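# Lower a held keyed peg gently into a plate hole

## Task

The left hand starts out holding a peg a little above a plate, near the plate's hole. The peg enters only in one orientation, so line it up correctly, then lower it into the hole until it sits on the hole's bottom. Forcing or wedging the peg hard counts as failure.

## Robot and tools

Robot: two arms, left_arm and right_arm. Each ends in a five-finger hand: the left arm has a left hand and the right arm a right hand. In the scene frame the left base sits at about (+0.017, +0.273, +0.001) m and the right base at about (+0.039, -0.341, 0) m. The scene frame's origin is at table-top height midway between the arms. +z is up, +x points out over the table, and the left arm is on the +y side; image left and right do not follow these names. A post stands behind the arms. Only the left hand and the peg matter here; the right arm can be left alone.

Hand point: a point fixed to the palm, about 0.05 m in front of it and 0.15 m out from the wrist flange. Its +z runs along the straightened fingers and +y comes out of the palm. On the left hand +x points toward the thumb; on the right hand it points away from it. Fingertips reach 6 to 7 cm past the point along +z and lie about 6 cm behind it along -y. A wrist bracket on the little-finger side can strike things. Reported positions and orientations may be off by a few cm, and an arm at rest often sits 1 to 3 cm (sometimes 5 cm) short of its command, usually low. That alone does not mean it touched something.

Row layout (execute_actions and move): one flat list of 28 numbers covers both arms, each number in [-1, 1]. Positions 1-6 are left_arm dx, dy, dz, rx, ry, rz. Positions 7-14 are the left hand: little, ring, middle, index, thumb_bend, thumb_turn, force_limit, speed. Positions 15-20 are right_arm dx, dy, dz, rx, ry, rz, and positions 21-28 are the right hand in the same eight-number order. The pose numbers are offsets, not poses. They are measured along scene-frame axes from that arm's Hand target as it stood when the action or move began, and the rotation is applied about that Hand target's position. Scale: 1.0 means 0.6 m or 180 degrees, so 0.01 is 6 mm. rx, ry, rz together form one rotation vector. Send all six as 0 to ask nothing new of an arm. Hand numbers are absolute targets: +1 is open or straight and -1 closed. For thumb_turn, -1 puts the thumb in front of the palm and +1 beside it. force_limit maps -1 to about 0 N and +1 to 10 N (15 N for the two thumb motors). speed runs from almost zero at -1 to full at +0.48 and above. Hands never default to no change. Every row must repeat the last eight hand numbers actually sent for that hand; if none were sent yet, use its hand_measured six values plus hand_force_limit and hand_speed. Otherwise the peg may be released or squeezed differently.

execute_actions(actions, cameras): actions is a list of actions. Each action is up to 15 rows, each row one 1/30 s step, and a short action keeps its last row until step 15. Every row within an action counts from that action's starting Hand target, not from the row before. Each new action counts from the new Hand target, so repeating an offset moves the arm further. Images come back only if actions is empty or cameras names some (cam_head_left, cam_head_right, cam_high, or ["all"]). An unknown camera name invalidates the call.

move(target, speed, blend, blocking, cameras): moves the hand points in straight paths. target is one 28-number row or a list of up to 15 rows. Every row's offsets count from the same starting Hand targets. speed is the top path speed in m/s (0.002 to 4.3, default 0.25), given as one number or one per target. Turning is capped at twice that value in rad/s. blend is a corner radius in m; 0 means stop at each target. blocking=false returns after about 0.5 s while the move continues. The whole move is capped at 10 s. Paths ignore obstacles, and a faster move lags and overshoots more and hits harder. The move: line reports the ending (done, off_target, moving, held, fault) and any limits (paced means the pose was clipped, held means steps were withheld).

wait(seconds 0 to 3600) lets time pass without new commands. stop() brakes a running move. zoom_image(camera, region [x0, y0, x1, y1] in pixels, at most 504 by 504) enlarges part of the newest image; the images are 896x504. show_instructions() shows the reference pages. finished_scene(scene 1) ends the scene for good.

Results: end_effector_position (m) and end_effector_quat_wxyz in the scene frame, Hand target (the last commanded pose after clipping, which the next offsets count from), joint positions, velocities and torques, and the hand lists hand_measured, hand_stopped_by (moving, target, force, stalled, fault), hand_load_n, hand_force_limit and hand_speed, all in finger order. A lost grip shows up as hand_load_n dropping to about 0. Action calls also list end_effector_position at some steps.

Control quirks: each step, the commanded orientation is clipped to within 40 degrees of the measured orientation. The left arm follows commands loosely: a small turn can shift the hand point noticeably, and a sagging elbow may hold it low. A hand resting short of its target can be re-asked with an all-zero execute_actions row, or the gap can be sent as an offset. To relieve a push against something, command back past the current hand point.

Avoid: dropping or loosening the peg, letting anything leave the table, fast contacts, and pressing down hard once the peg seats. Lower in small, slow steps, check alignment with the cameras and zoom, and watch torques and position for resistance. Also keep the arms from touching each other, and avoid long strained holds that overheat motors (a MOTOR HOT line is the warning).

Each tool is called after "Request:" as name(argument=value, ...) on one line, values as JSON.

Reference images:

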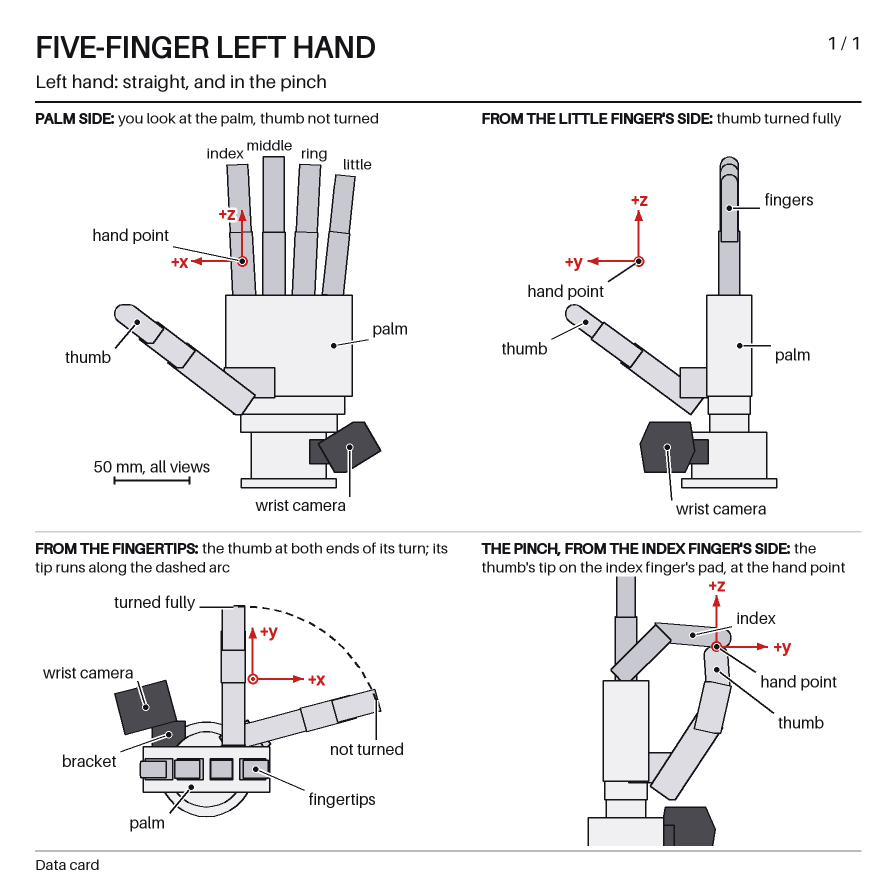

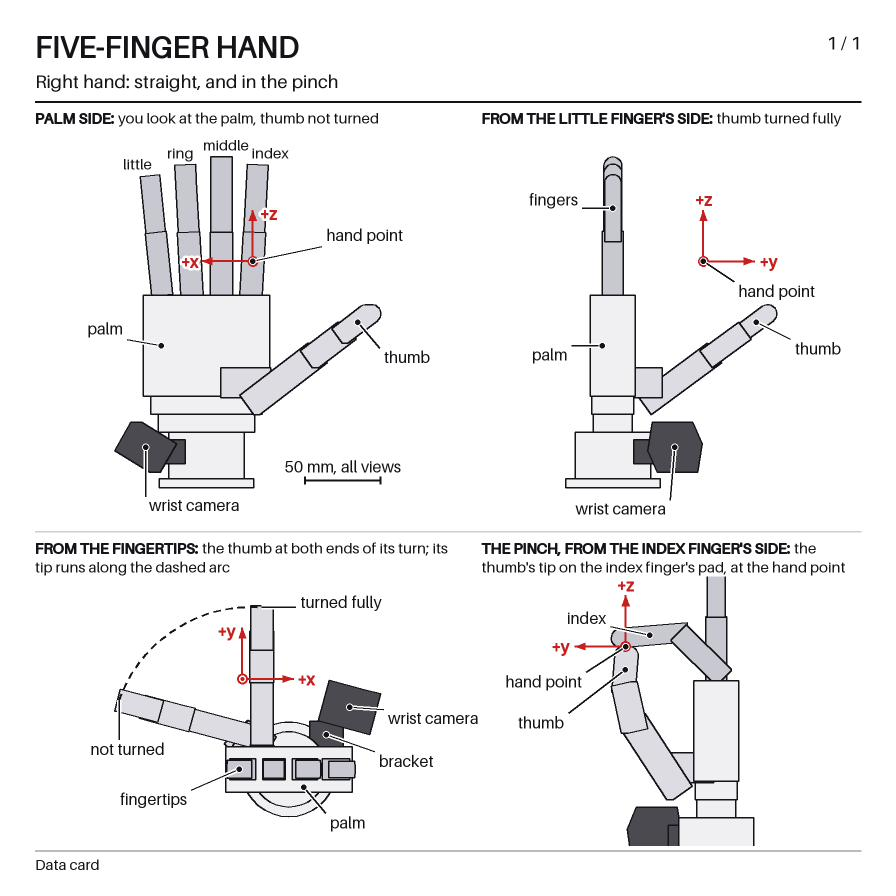

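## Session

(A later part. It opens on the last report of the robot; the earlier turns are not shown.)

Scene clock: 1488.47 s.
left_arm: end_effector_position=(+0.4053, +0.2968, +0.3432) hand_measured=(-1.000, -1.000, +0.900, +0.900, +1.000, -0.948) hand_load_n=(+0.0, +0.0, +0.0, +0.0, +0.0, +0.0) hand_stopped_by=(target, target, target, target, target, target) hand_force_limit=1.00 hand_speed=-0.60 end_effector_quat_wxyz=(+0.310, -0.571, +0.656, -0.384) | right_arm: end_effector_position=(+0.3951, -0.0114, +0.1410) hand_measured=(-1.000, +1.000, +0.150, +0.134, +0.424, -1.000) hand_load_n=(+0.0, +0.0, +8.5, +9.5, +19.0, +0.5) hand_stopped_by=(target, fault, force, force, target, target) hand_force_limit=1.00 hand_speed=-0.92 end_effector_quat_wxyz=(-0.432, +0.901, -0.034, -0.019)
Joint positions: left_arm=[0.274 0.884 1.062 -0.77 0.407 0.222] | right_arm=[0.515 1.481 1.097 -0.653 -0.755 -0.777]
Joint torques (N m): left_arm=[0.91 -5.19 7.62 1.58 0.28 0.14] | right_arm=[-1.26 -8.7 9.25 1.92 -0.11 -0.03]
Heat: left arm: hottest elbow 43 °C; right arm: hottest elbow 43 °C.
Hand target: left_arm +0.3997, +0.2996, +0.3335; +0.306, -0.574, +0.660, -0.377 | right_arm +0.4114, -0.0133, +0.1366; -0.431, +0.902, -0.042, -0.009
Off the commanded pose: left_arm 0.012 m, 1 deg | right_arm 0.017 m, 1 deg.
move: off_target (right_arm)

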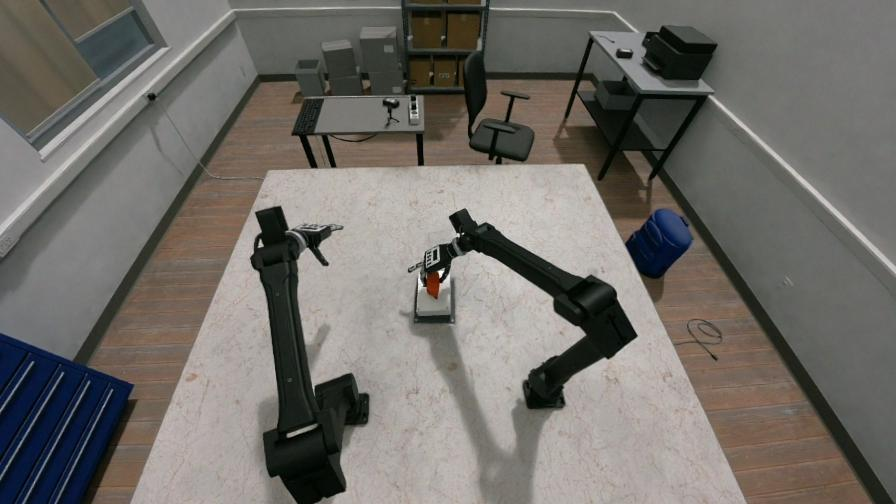

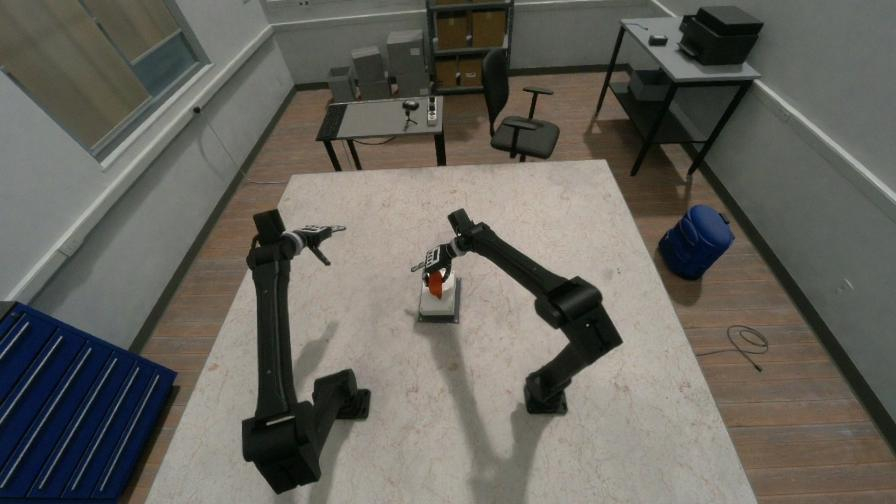

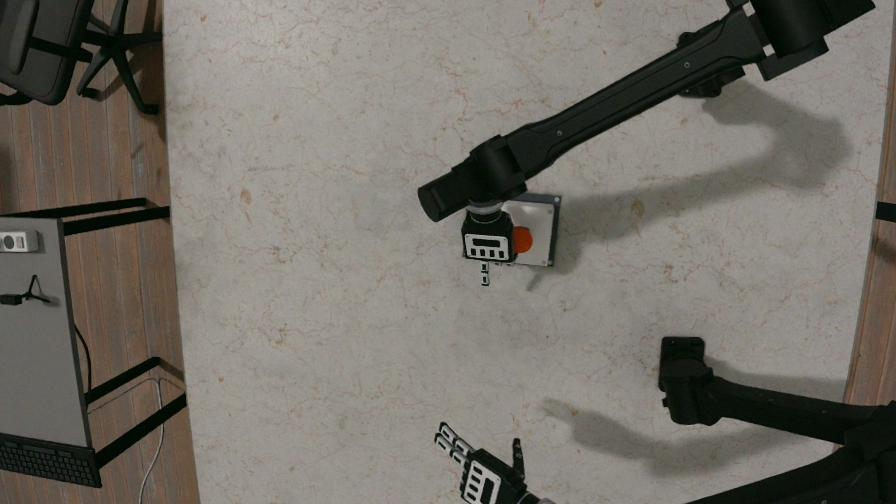

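Request:
move(target=[[0,0,0,0,0,0,-1.0,-1.0,0.9,0.9,1.0,-0.948,1.0,-0.6,-0.034,0.0,0.016,0,0,0.004,-1,-1,0.1,0.1,0.42,-1,1.0,-0.92]], speed=0.03, cameras=["all"])

Request:
zoom_image(camera="cam_high", region=[512, 222, 534, 238])

Request:
zoom_image(camera="cam_head_right", region=[428, 280, 450, 305])

Request:
zoom_image(camera="cam_head_left", region=[425, 280, 447, 305])

Scene clock: 1501.30 s.
left_arm: end_effector_position=(+0.4053, +0.2968, +0.3432) hand_measured=(-1.000, -1.000, +0.900, +0.900, +1.000, -0.948) hand_load_n=(+0.0, +0.0, +0.0, +0.0, +0.0, +0.0) hand_stopped_by=(target, target, target, target, target, target) hand_force_limit=1.00 hand_speed=-0.60 end_effector_quat_wxyz=(+0.310, -0.571, +0.656, -0.384) | right_arm: end_effector_position=(+0.3935, -0.0131, +0.1407) hand_measured=(-1.000, +1.000, +0.150, +0.134, +0.424, -1.000) hand_load_n=(+0.0, +0.0, +10.0, +9.0, +18.5, +0.0) hand_stopped_by=(target, fault, force, force, target, target) hand_force_limit=1.00 hand_speed=-0.92 end_effector_quat_wxyz=(-0.430, +0.902, -0.037, -0.018)
Joint positions: left_arm=[0.274 0.884 1.062 -0.77 0.407 0.222] | right_arm=[0.515 1.474 1.091 -0.652 -0.75 -0.773]
Joint torques (N m): left_arm=[0.91 -5.19 7.62 1.57 0.28 0.14] | right_arm=[0.5 -12.22 7.66 1.28 -0.15 0.05]
Heat: left arm: hottest elbow 43 °C; right arm: hottest elbow 43 °C.
Hand target: left_arm +0.3997, +0.2996, +0.3335; +0.306, -0.574, +0.660, -0.377 | right_arm +0.3911, -0.0133, +0.1462; -0.431, +0.902, -0.036, -0.011
Off the commanded pose: left_arm 0.012 m, 1 deg | right_arm 0.006 m, 1 deg.
move: done

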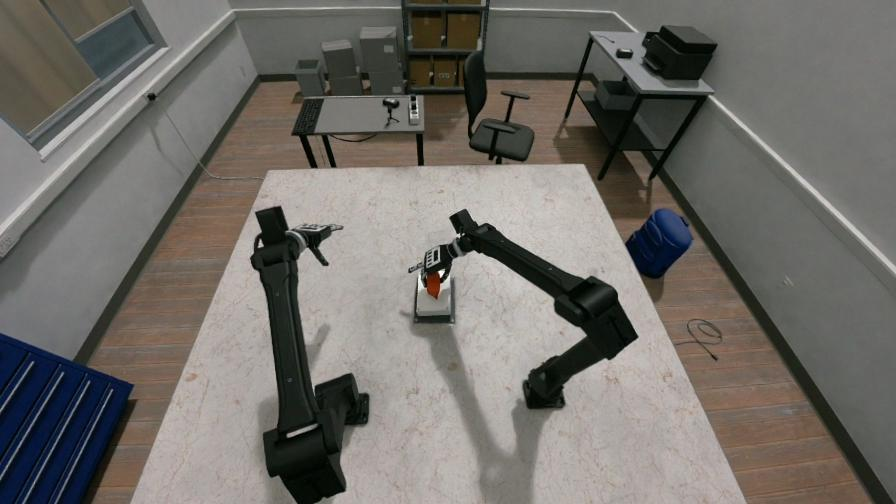

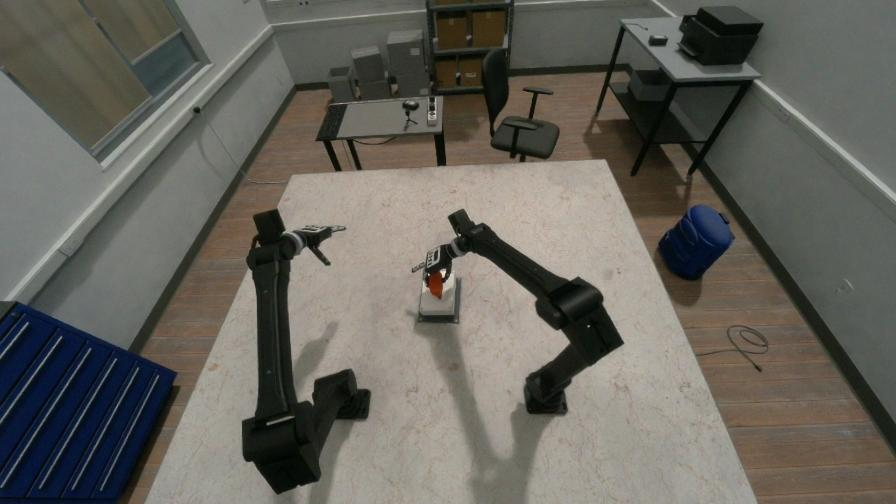

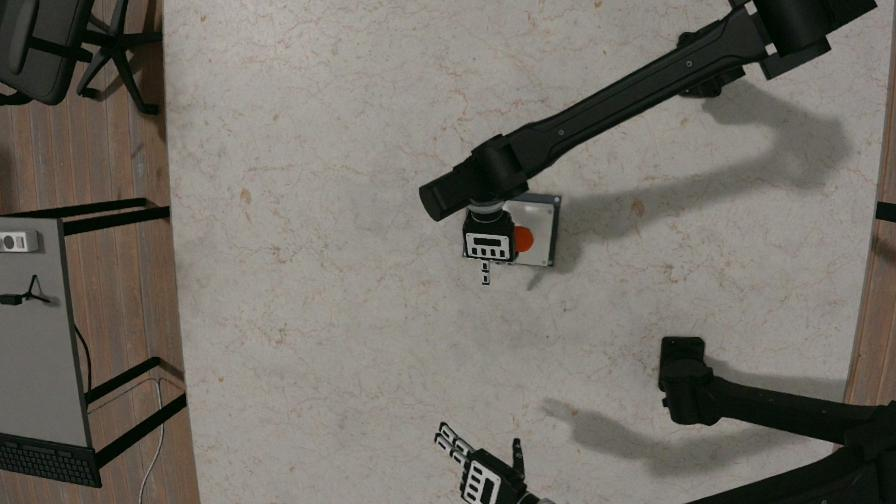

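Scaled by 22.909 from the camera's image (finer frame: 1280x720).

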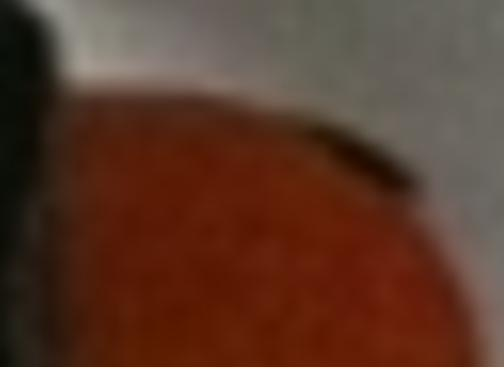

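Scaled by 20.160 from the camera's image (finer frame: 1280x720).

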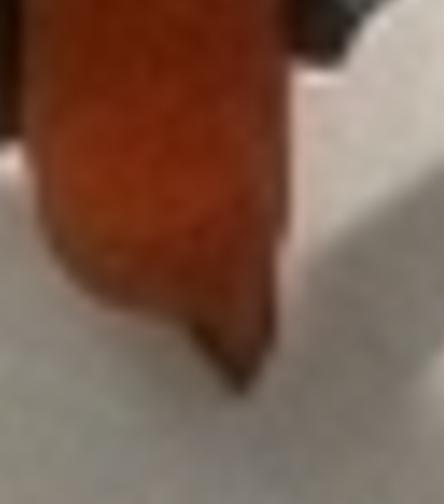

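Scaled by 20.160 from the camera's image (finer frame: 1280x720).

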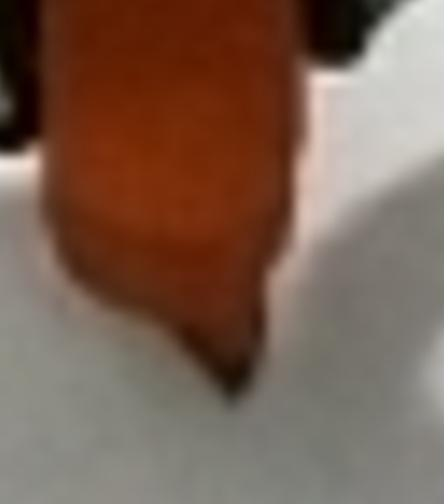

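Request:
move(target=[[0,0,0,0,0,0,-1.0,-1.0,0.9,0.9,1.0,-0.948,1.0,-0.6,0.003,0.002,-0.004,0,0.018,0.0,-1,-1,0.1,0.1,0.42,-1,1.0,-0.92]], speed=0.03, cameras=["all"])

Request:
zoom_image(camera="cam_high", region=[512, 222, 534, 238])

Request:
zoom_image(camera="cam_head_right", region=[428, 280, 450, 305])

Request:
zoom_image(camera="cam_head_left", region=[425, 280, 447, 305])

Scene clock: 1514.13 s.
left_arm: end_effector_position=(+0.4053, +0.2968, +0.3432) hand_measured=(-1.000, -1.000, +0.900, +0.900, +1.000, -0.948) hand_load_n=(+0.0, +0.5, +0.0, +0.0, +0.0, +0.0) hand_stopped_by=(target, target, target, target, target, target) hand_force_limit=1.00 hand_speed=-0.60 end_effector_quat_wxyz=(+0.310, -0.571, +0.656, -0.384) | right_arm: end_effector_position=(+0.3898, -0.0128, +0.1407) hand_measured=(-1.000, +1.000, +0.150, +0.134, +0.424, -1.000) hand_load_n=(+0.0, +0.0, +9.0, +10.0, +18.5, +0.5) hand_stopped_by=(target, fault, force, force, target, target) hand_force_limit=1.00 hand_speed=-0.92 end_effector_quat_wxyz=(-0.432, +0.901, -0.037, -0.026)
Joint positions: left_arm=[0.274 0.884 1.062 -0.77 0.407 0.222] | right_arm=[0.515 1.476 1.091 -0.662 -0.763 -0.773]
Joint torques (N m): left_arm=[0.97 -5.19 7.62 1.58 0.28 0.14] | right_arm=[-0.21 -9.47 9.73 0.02 -0.7 0.12]
Heat: left arm: hottest elbow 43 °C; right arm: hottest elbow 43 °C.
Hand target: left_arm +0.3997, +0.2996, +0.3335; +0.306, -0.574, +0.660, -0.377 | right_arm +0.3929, -0.0121, +0.1438; -0.429, +0.901, -0.048, -0.037
Off the commanded pose: left_arm 0.012 m, 1 deg | right_arm 0.004 m, 2 deg.
move: done

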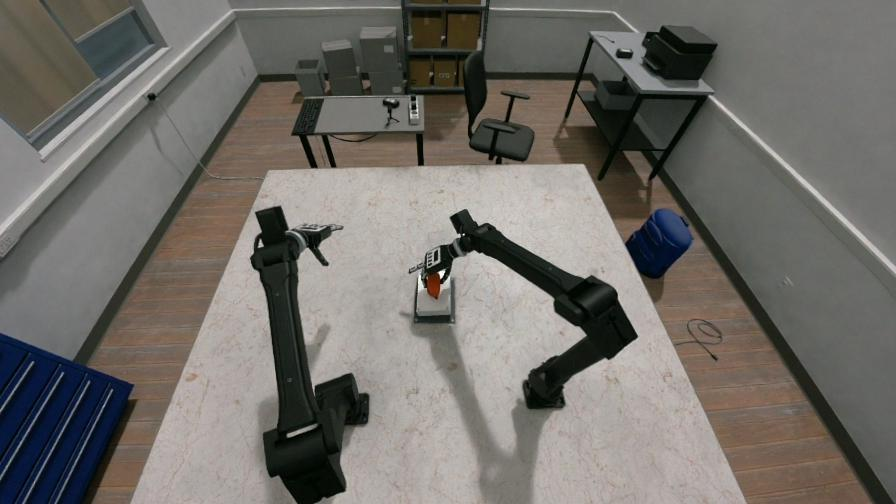

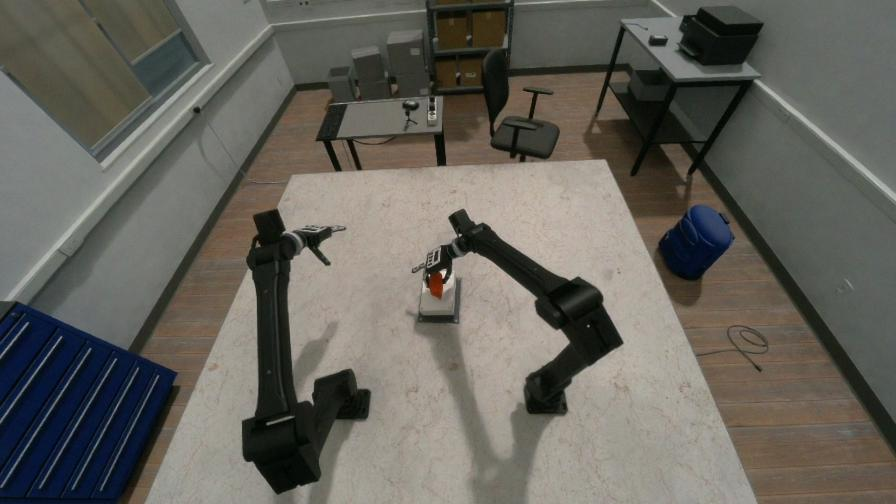

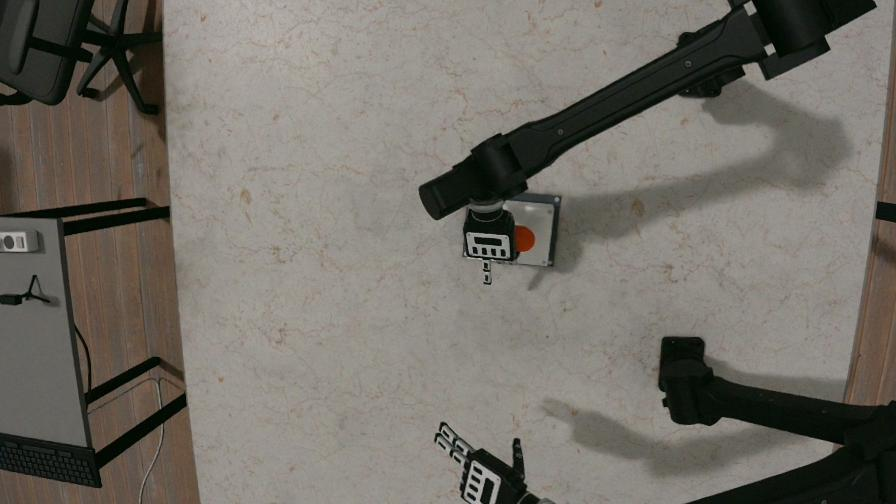

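Scaled by 22.909 from the camera's image (finer frame: 1280x720).

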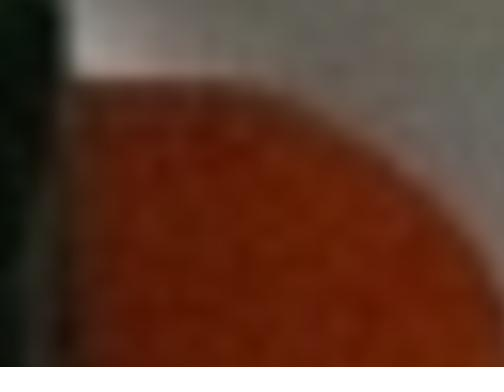

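Scaled by 20.160 from the camera's image (finer frame: 1280x720).

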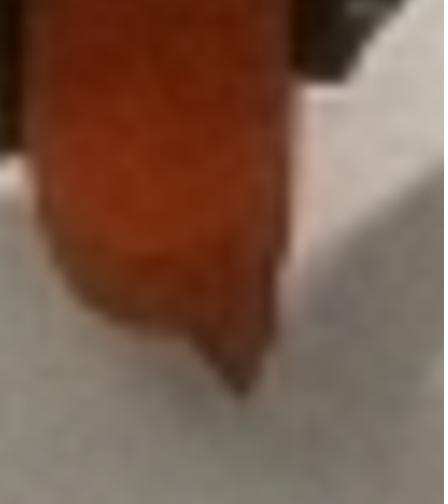

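Scaled by 20.160 from the camera's image (finer frame: 1280x720).

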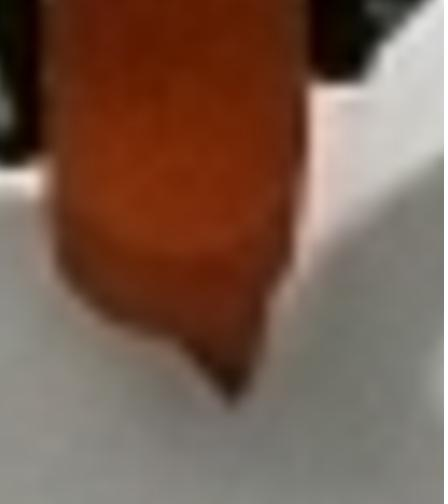

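Request:
move(target=[[0,0,0,0,0,0,-1.0,-1.0,0.9,0.9,1.0,-0.948,1.0,-0.6,0.005,0.016,0.0,0,0.0,-0.004,-1,-1,0.1,0.1,0.42,-1,1.0,-0.92]], speed=0.03, cameras=["all"])

Request:
zoom_image(camera="cam_high", region=[512, 222, 534, 238])

Request:
zoom_image(camera="cam_head_right", region=[428, 280, 450, 305])

Request:
zoom_image(camera="cam_head_left", region=[425, 280, 447, 305])

Scene clock: 1527.83 s.
left_arm: end_effector_position=(+0.4053, +0.2968, +0.3432) hand_measured=(-1.000, -1.000, +0.900, +0.900, +1.000, -0.948) hand_load_n=(+0.0, +0.0, +0.0, +0.0, +0.0, -0.5) hand_stopped_by=(target, target, target, target, target, target) hand_force_limit=1.00 hand_speed=-0.60 end_effector_quat_wxyz=(+0.310, -0.571, +0.656, -0.384) | right_arm: end_effector_position=(+0.3905, -0.0121, +0.1406) hand_measured=(-1.000, +1.000, +0.150, +0.134, +0.424, -1.000) hand_load_n=(+0.0, -0.5, +9.0, +9.5, +19.0, +0.0) hand_stopped_by=(target, fault, force, force, target, target) hand_force_limit=1.00 hand_speed=-0.92 end_effector_quat_wxyz=(-0.429, +0.901, -0.048, -0.030)
Joint positions: left_arm=[0.274 0.884 1.062 -0.77 0.407 0.222] | right_arm=[0.515 1.48 1.094 -0.662 -0.758 -0.75]
Joint torques (N m): left_arm=[0.91 -5.19 7.62 1.57 0.28 0.14] | right_arm=[0.91 -8.82 10.14 1.07 -0.4 0.21]
Heat: left arm: hottest elbow 43 °C; right arm: hottest elbow 43 °C.
Hand target: left_arm +0.3997, +0.2996, +0.3335; +0.306, -0.574, +0.660, -0.377 | right_arm +0.3958, -0.0025, +0.1437; -0.429, +0.901, -0.054, -0.034
Off the commanded pose: left_arm 0.012 m, 1 deg | right_arm 0.011 m, 1 deg.
move: off_target (right_arm)

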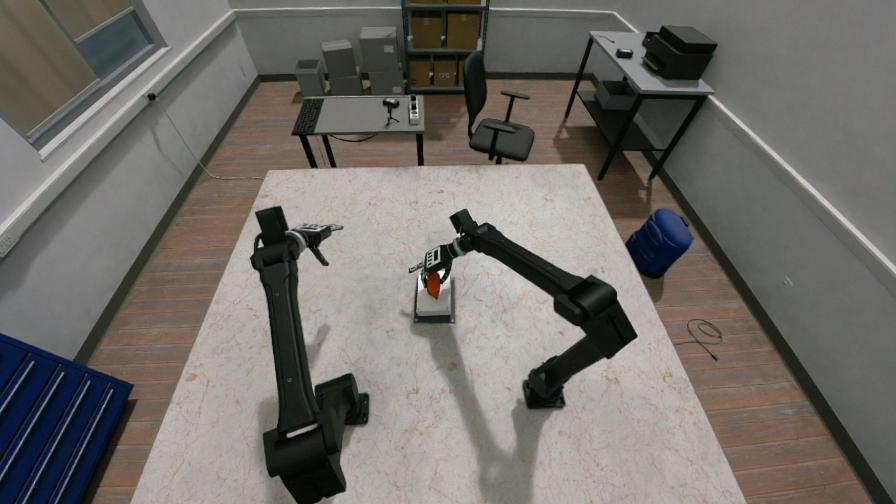

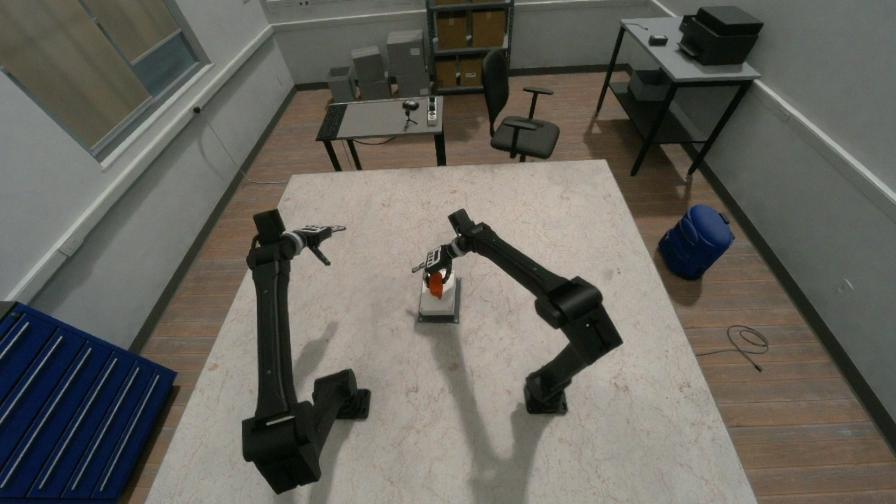

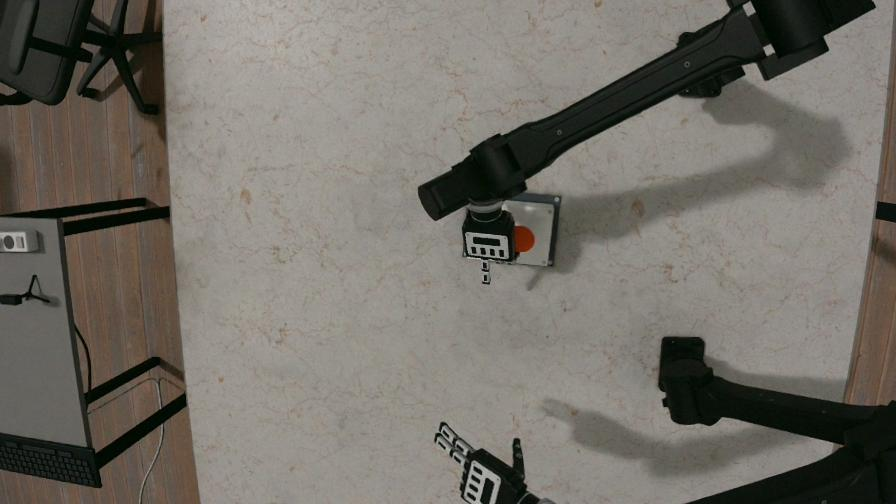

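Scaled by 22.909 from the camera's image (finer frame: 1280x720).

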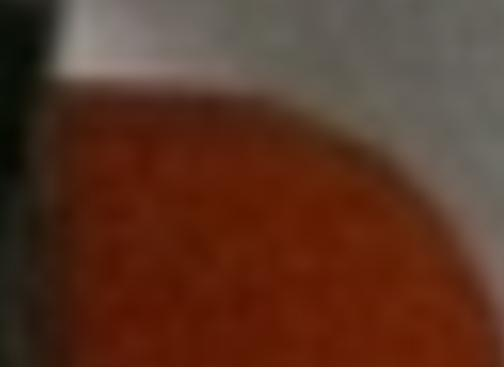

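Scaled by 20.160 from the camera's image (finer frame: 1280x720).

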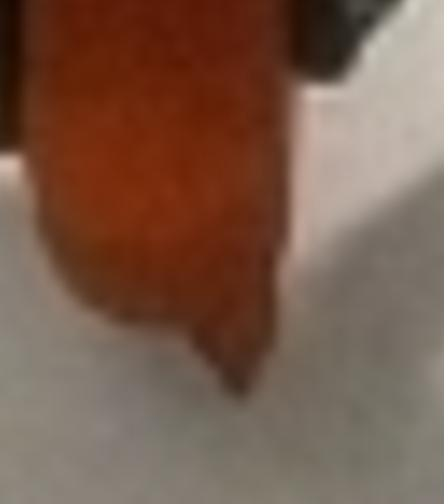

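Scaled by 20.160 from the camera's image (finer frame: 1280x720).

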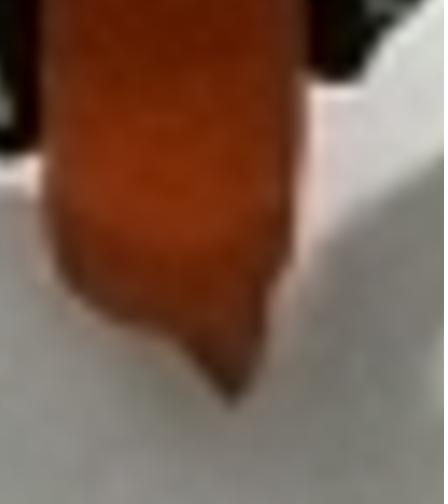

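Request:
move(target=[[0,0,0,0,0,0,-1.0,-1.0,0.9,0.9,1.0,-0.948,1.0,-0.6,0.008,0.006,0.0,0,0.01,-0.002,-1,-1,0.1,0.1,0.42,-1,1.0,-0.92]], speed=0.03)

Scene clock: 1532.17 s.
left_arm: end_effector_position=(+0.4053, +0.2968, +0.3432) hand_measured=(-1.000, -1.000, +0.900, +0.900, +1.000, -0.948) hand_load_n=(+0.0, +0.0, +0.0, +0.0, +0.0, +0.0) hand_stopped_by=(target, target, target, target, target, target) hand_force_limit=1.00 hand_speed=-0.60 end_effector_quat_wxyz=(+0.310, -0.571, +0.656, -0.384) | right_arm: end_effector_position=(+0.3926, -0.0096, +0.1412) hand_measured=(-1.000, +1.000, +0.150, +0.134, +0.424, -1.000) hand_load_n=(+0.0, +0.0, +8.0, +9.0, +19.0, +1.0) hand_stopped_by=(target, fault, force, force, target, target) hand_force_limit=1.00 hand_speed=-0.92 end_effector_quat_wxyz=(-0.425, +0.902, -0.063, -0.041)
Joint positions: left_arm=[0.274 0.884 1.062 -0.77 0.407 0.222] | right_arm=[0.515 1.498 1.116 -0.681 -0.757 -0.725]
Joint torques (N m): left_arm=[0.91 -5.13 7.62 1.57 0.28 0.14] | right_arm=[0.73 -8.29 10.63 1.06 -0.83 0.12]
Heat: left arm: hottest elbow 43 °C; right arm: hottest elbow 43 °C.
Hand target: left_arm +0.3997, +0.2996, +0.3335; +0.306, -0.574, +0.660, -0.377 | right_arm +0.4005, +0.0010, +0.1437; -0.429, +0.900, -0.064, -0.047
Off the commanded pose: left_arm 0.012 m, 1 deg | right_arm 0.014 m, 1 deg.
move: off_target (right_arm)

Request:
move(target=[[0,0,0,0,0,0,-1.0,-1.0,0.9,0.9,1.0,-0.948,1.0,-0.6,0.003,0.0,-0.012,0,0.0,0.004,-1,-1,0.1,0.1,0.42,-1,1.0,-0.92]], speed=0.03, cameras=["all"])

Request:
zoom_image(camera="cam_high", region=[512, 222, 534, 238])

Request:
zoom_image(camera="cam_head_right", region=[428, 280, 450, 305])

Request:
zoom_image(camera="cam_head_left", region=[425, 280, 447, 305])

Scene clock: 1536.10 s.
left_arm: end_effector_position=(+0.4053, +0.2968, +0.3432) hand_measured=(-1.000, -1.000, +0.900, +0.900, +1.000, -0.948) hand_load_n=(+0.0, +0.0, +0.0, +0.0, +0.0, +0.0) hand_stopped_by=(target, target, target, target, target, target) hand_force_limit=1.00 hand_speed=-0.60 end_effector_quat_wxyz=(+0.310, -0.571, +0.656, -0.384) | right_arm: end_effector_position=(+0.3936, -0.0079, +0.1408) hand_measured=(-1.000, +1.000, +0.150, +0.134, +0.424, -1.000) hand_load_n=(+0.0, +0.0, +7.5, +9.0, +18.5, +1.0) hand_stopped_by=(target, fault, force, force, target, target) hand_force_limit=1.00 hand_speed=-0.92 end_effector_quat_wxyz=(-0.428, +0.901, -0.063, -0.045)
Joint positions: left_arm=[0.274 0.884 1.062 -0.77 0.407 0.222] | right_arm=[0.514 1.507 1.123 -0.682 -0.767 -0.724]
Joint torques (N m): left_arm=[0.91 -5.13 7.61 1.57 0.28 0.14] | right_arm=[0.67 -7.94 10.21 1.25 -0.73 -0.05]
Heat: left arm: hottest elbow 43 °C; right arm: hottest elbow 43 °C.
Hand target: left_arm +0.3997, +0.2996, +0.3335; +0.306, -0.574, +0.660, -0.377 | right_arm +0.4024, +0.0011, +0.1367; -0.428, +0.900, -0.058, -0.050
Off the commanded pose: left_arm 0.012 m, 1 deg | right_arm 0.013 m, 1 deg.
move: off_target (right_arm)

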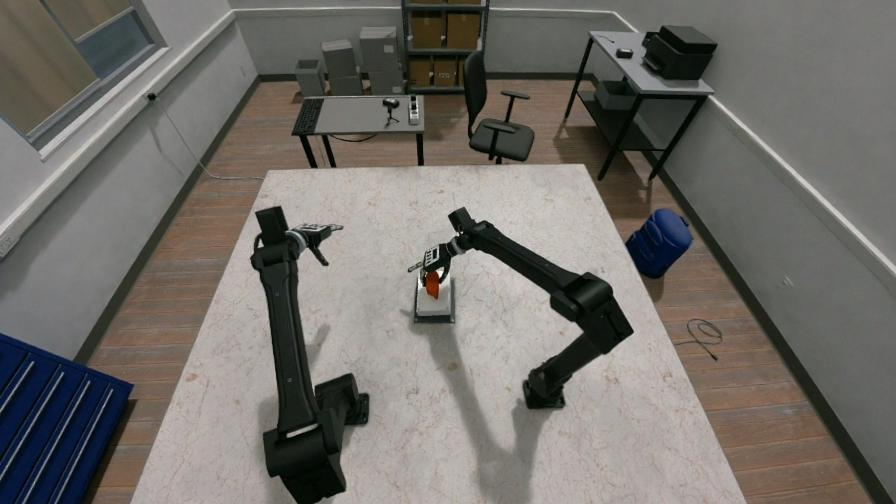

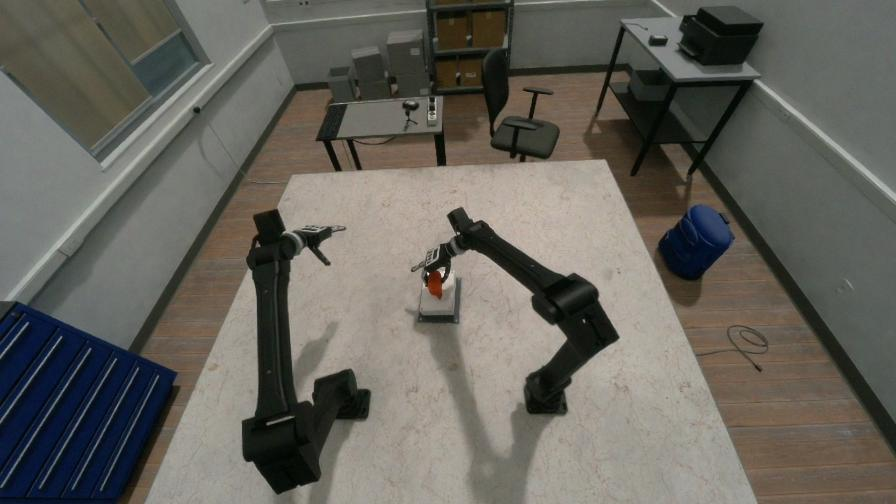

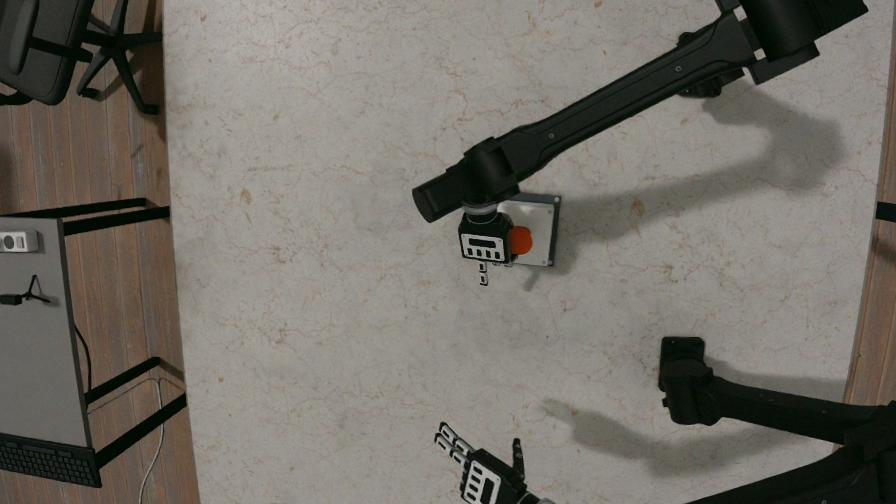

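Scaled by 22.909 from the camera's image (finer frame: 1280x720).

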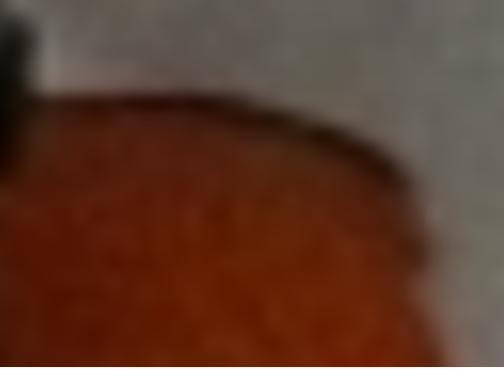

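Scaled by 20.160 from the camera's image (finer frame: 1280x720).

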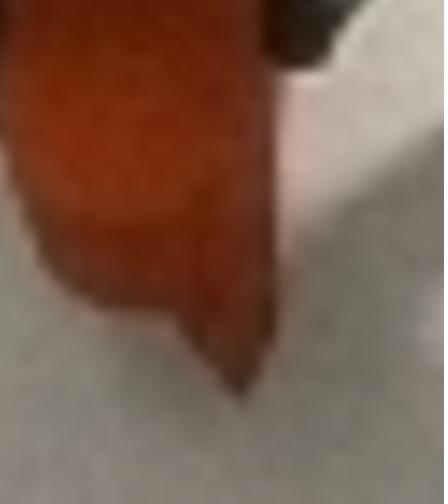

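Scaled by 20.160 from the camera's image (finer frame: 1280x720).

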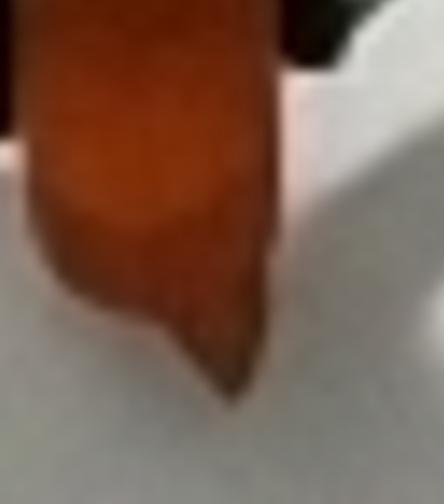

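Request:
move(target=[[0,0,0,0,0,0,-1.0,-1.0,0.9,0.9,1.0,-0.948,1.0,-0.6,0.004,0.0,-0.01,0,0.0,0.0,-1,-1,0.1,0.1,0.42,-1,1.0,-0.92]], speed=0.03)

Scene clock: 1538.97 s.
left_arm: end_effector_position=(+0.4053, +0.2968, +0.3432) hand_measured=(-1.000, -1.000, +0.900, +0.900, +1.000, -0.948) hand_load_n=(+0.0, +0.0, +0.0, +0.0, +0.0, +0.0) hand_stopped_by=(target, target, target, target, target, target) hand_force_limit=1.00 hand_speed=-0.60 end_effector_quat_wxyz=(+0.310, -0.571, +0.656, -0.384) | right_arm: end_effector_position=(+0.3940, -0.0080, +0.1405) hand_measured=(-1.000, +1.000, +0.150, +0.134, +0.424, -1.000) hand_load_n=(+0.0, +0.0, +7.0, +9.0, +18.5, +1.0) hand_stopped_by=(target, fault, force, force, target, target) hand_force_limit=1.00 hand_speed=-0.92 end_effector_quat_wxyz=(-0.429, +0.900, -0.063, -0.047)
Joint positions: left_arm=[0.274 0.884 1.062 -0.77 0.407 0.222] | right_arm=[0.512 1.51 1.123 -0.682 -0.772 -0.724]
Joint torques (N m): left_arm=[0.91 -5.13 7.62 1.58 0.28 0.14] | right_arm=[0.62 -7.24 9.91 1.77 -0.6 -0.08]
Heat: left arm: hottest elbow 43 °C; right arm: hottest elbow 43 °C.
Hand target: left_arm +0.3997, +0.2996, +0.3335; +0.306, -0.574, +0.660, -0.377 | right_arm +0.4048, +0.0011, +0.1306; -0.428, +0.900, -0.058, -0.050
Off the commanded pose: left_arm 0.012 m, 1 deg | right_arm 0.017 m, 1 deg.
move: off_target (right_arm)

Request:
move(target=[[0,0,0,0,0,0,-1.0,-1.0,0.9,0.9,1.0,-0.948,1.0,-0.6,0.008,0.0,0.0,0,0.0,0.0,-1,-1,0.1,0.1,0.42,-1,1.0,-0.92],[0,0,0,0,0,0,-1.0,-1.0,0.9,0.9,1.0,-0.948,1.0,-0.6,-0.006,0.0,0.0,0,0.0,0.0,-1,-1,0.1,0.1,0.42,-1,1.0,-0.92],[0,0,0,0,0,0,-1.0,-1.0,0.9,0.9,1.0,-0.948,1.0,-0.6,0.002,0.0,0.0,0,0.0,0.0,-1,-1,0.1,0.1,0.42,-1,1.0,-0.92]], speed=0.04, cameras=["all"])

Request:
zoom_image(camera="cam_high", region=[512, 222, 534, 238])

Request:
zoom_image(camera="cam_head_right", region=[428, 280, 450, 305])

Request:
zoom_image(camera="cam_head_left", region=[425, 280, 447, 305])

Scene clock: 1546.63 s.
left_arm: end_effector_position=(+0.4053, +0.2968, +0.3432) hand_measured=(-1.000, -1.000, +0.900, +0.900, +1.000, -0.948) hand_load_n=(+0.0, +0.0, +0.0, +0.0, +0.0, +0.0) hand_stopped_by=(target, target, target, target, target, target) hand_force_limit=1.00 hand_speed=-0.60 end_effector_quat_wxyz=(+0.310, -0.571, +0.656, -0.384) | right_arm: end_effector_position=(+0.3961, -0.0063, +0.1405) hand_measured=(-1.000, +1.000, +0.150, +0.134, +0.424, -1.000) hand_load_n=(+0.0, +0.0, +7.0, +10.0, +17.5, +1.0) hand_stopped_by=(target, fault, force, force, target, target) hand_force_limit=1.00 hand_speed=-0.92 end_effector_quat_wxyz=(-0.431, +0.899, -0.065, -0.050)
Joint positions: left_arm=[0.274 0.884 1.062 -0.77 0.407 0.222] | right_arm=[0.51 1.519 1.131 -0.682 -0.78 -0.721]
Joint torques (N m): left_arm=[0.91 -5.19 7.62 1.57 0.28 0.14] | right_arm=[0.56 -7.88 9.55 1.72 -0.36 -0.13]
Heat: left arm: hottest elbow 43 °C; right arm: hottest elbow 43 °C.
Hand target: left_arm +0.3997, +0.2996, +0.3335; +0.306, -0.574, +0.660, -0.377 | right_arm +0.4060, +0.0011, +0.1306; -0.428, +0.900, -0.058, -0.050
Off the commanded pose: left_arm 0.012 m, 1 deg | right_arm 0.016 m, 1 deg.
move: off_target (right_arm)

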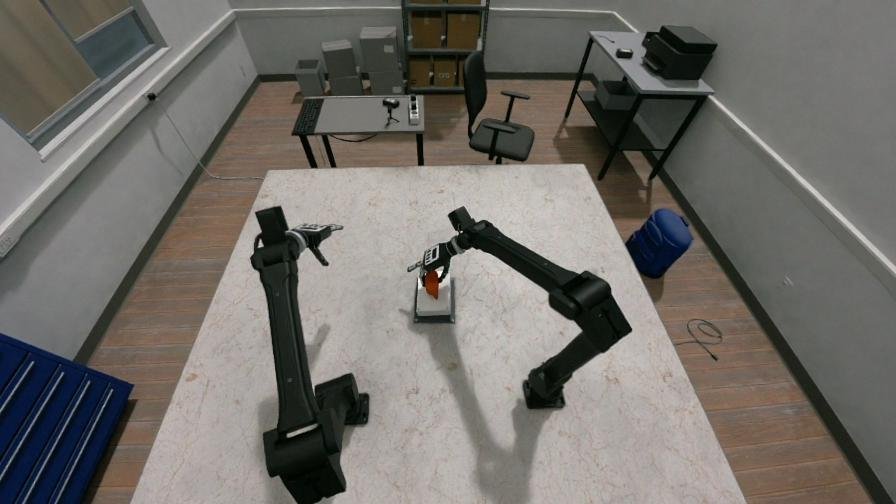

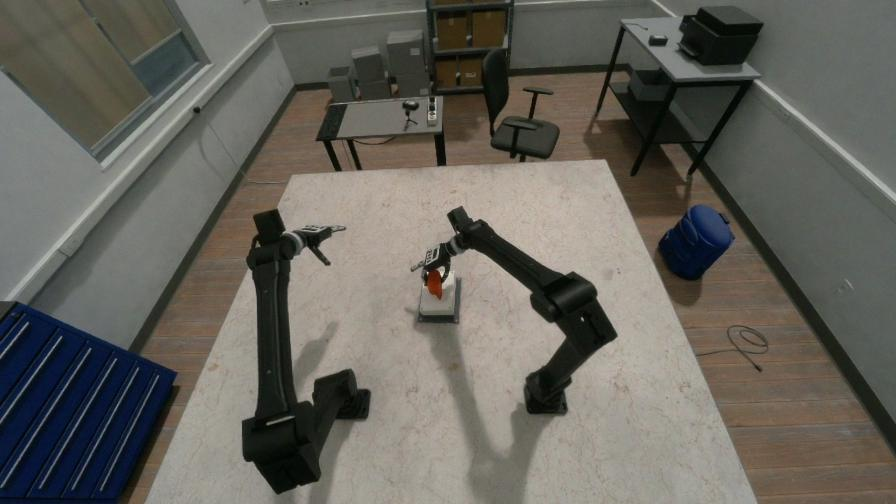

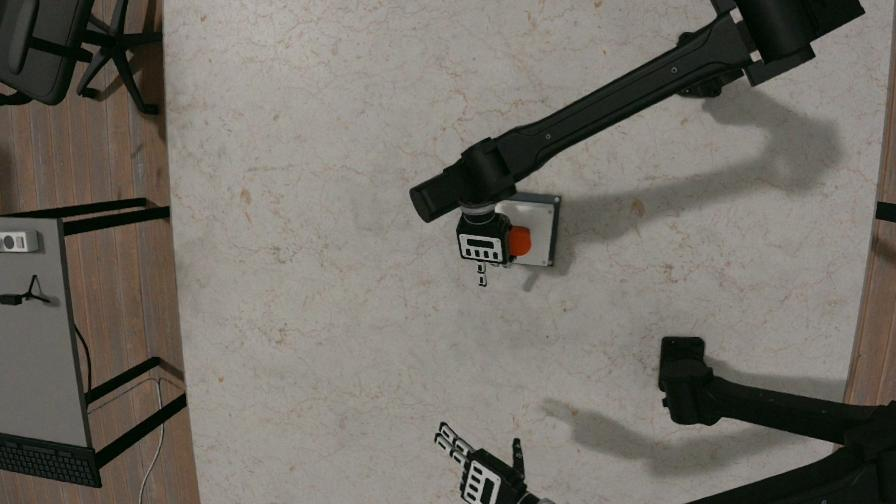

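Scaled by 22.909 from the camera's image (finer frame: 1280x720).

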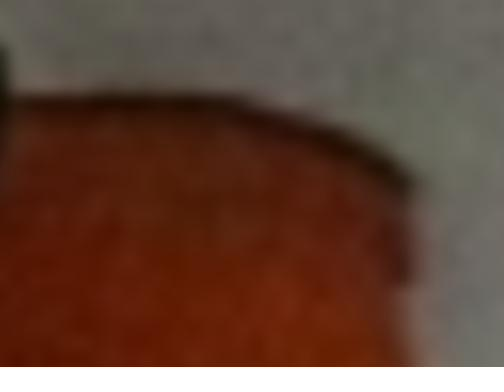

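Scaled by 20.160 from the camera's image (finer frame: 1280x720).

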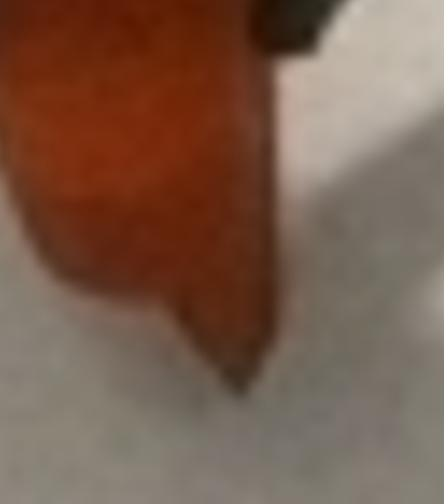

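Scaled by 20.160 from the camera's image (finer frame: 1280x720).

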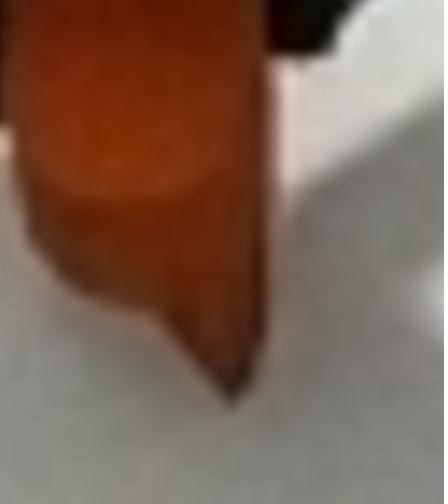

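Request:
move(target=[[0,0,0,0,0,0,-1.0,-1.0,0.9,0.9,1.0,-0.948,1.0,-0.6,0.0,0.0,-0.004,0,0.0,0.012,-1,-1,0.1,0.1,0.42,-1,1.0,-0.92],[0,0,0,0,0,0,-1.0,-1.0,0.9,0.9,1.0,-0.948,1.0,-0.6,0.0,0.0,-0.006,0,0.0,-0.012,-1,-1,0.1,0.1,0.42,-1,1.0,-0.92],[0,0,0,0,0,0,-1.0,-1.0,0.9,0.9,1.0,-0.948,1.0,-0.6,0.0,0.0,-0.006,0,0.0,0.0,-1,-1,0.1,0.1,0.42,-1,1.0,-0.92]], speed=0.04)

Scene clock: 1554.53 s.
left_arm: end_effector_position=(+0.4053, +0.2968, +0.3432) hand_measured=(-1.000, -1.000, +0.900, +0.900, +1.000, -0.948) hand_load_n=(+0.0, +0.0, +0.0, +0.0, +0.5, +0.0) hand_stopped_by=(target, target, target, target, target, target) hand_force_limit=1.00 hand_speed=-0.60 end_effector_quat_wxyz=(+0.310, -0.571, +0.656, -0.384) | right_arm: end_effector_position=(+0.3991, -0.0030, +0.1399) hand_measured=(-1.000, +1.000, +0.150, +0.134, +0.424, -1.000) hand_load_n=(+0.0, +0.0, +6.0, +10.0, +17.5, +1.0) hand_stopped_by=(target, fault, force, force, target, target) hand_force_limit=1.00 hand_speed=-0.92 end_effector_quat_wxyz=(-0.434, +0.896, -0.077, -0.053)
Joint positions: left_arm=[0.274 0.884 1.062 -0.77 0.407 0.222] | right_arm=[0.509 1.528 1.134 -0.664 -0.783 -0.689]
Joint torques (N m): left_arm=[0.91 -5.19 7.62 1.57 0.28 0.14] | right_arm=[0.62 -8.53 8.98 1.37 -0.23 -0.42]
Heat: left arm: hottest elbow 43 °C; right arm: hottest elbow 43 °C.
Hand target: left_arm +0.3997, +0.2996, +0.3335; +0.306, -0.574, +0.660, -0.377 | right_arm +0.4060, +0.0010, +0.1270; -0.428, +0.900, -0.058, -0.050
Off the commanded pose: left_arm 0.012 m, 1 deg | right_arm 0.015 m, 2 deg.
move: off_target (right_arm)


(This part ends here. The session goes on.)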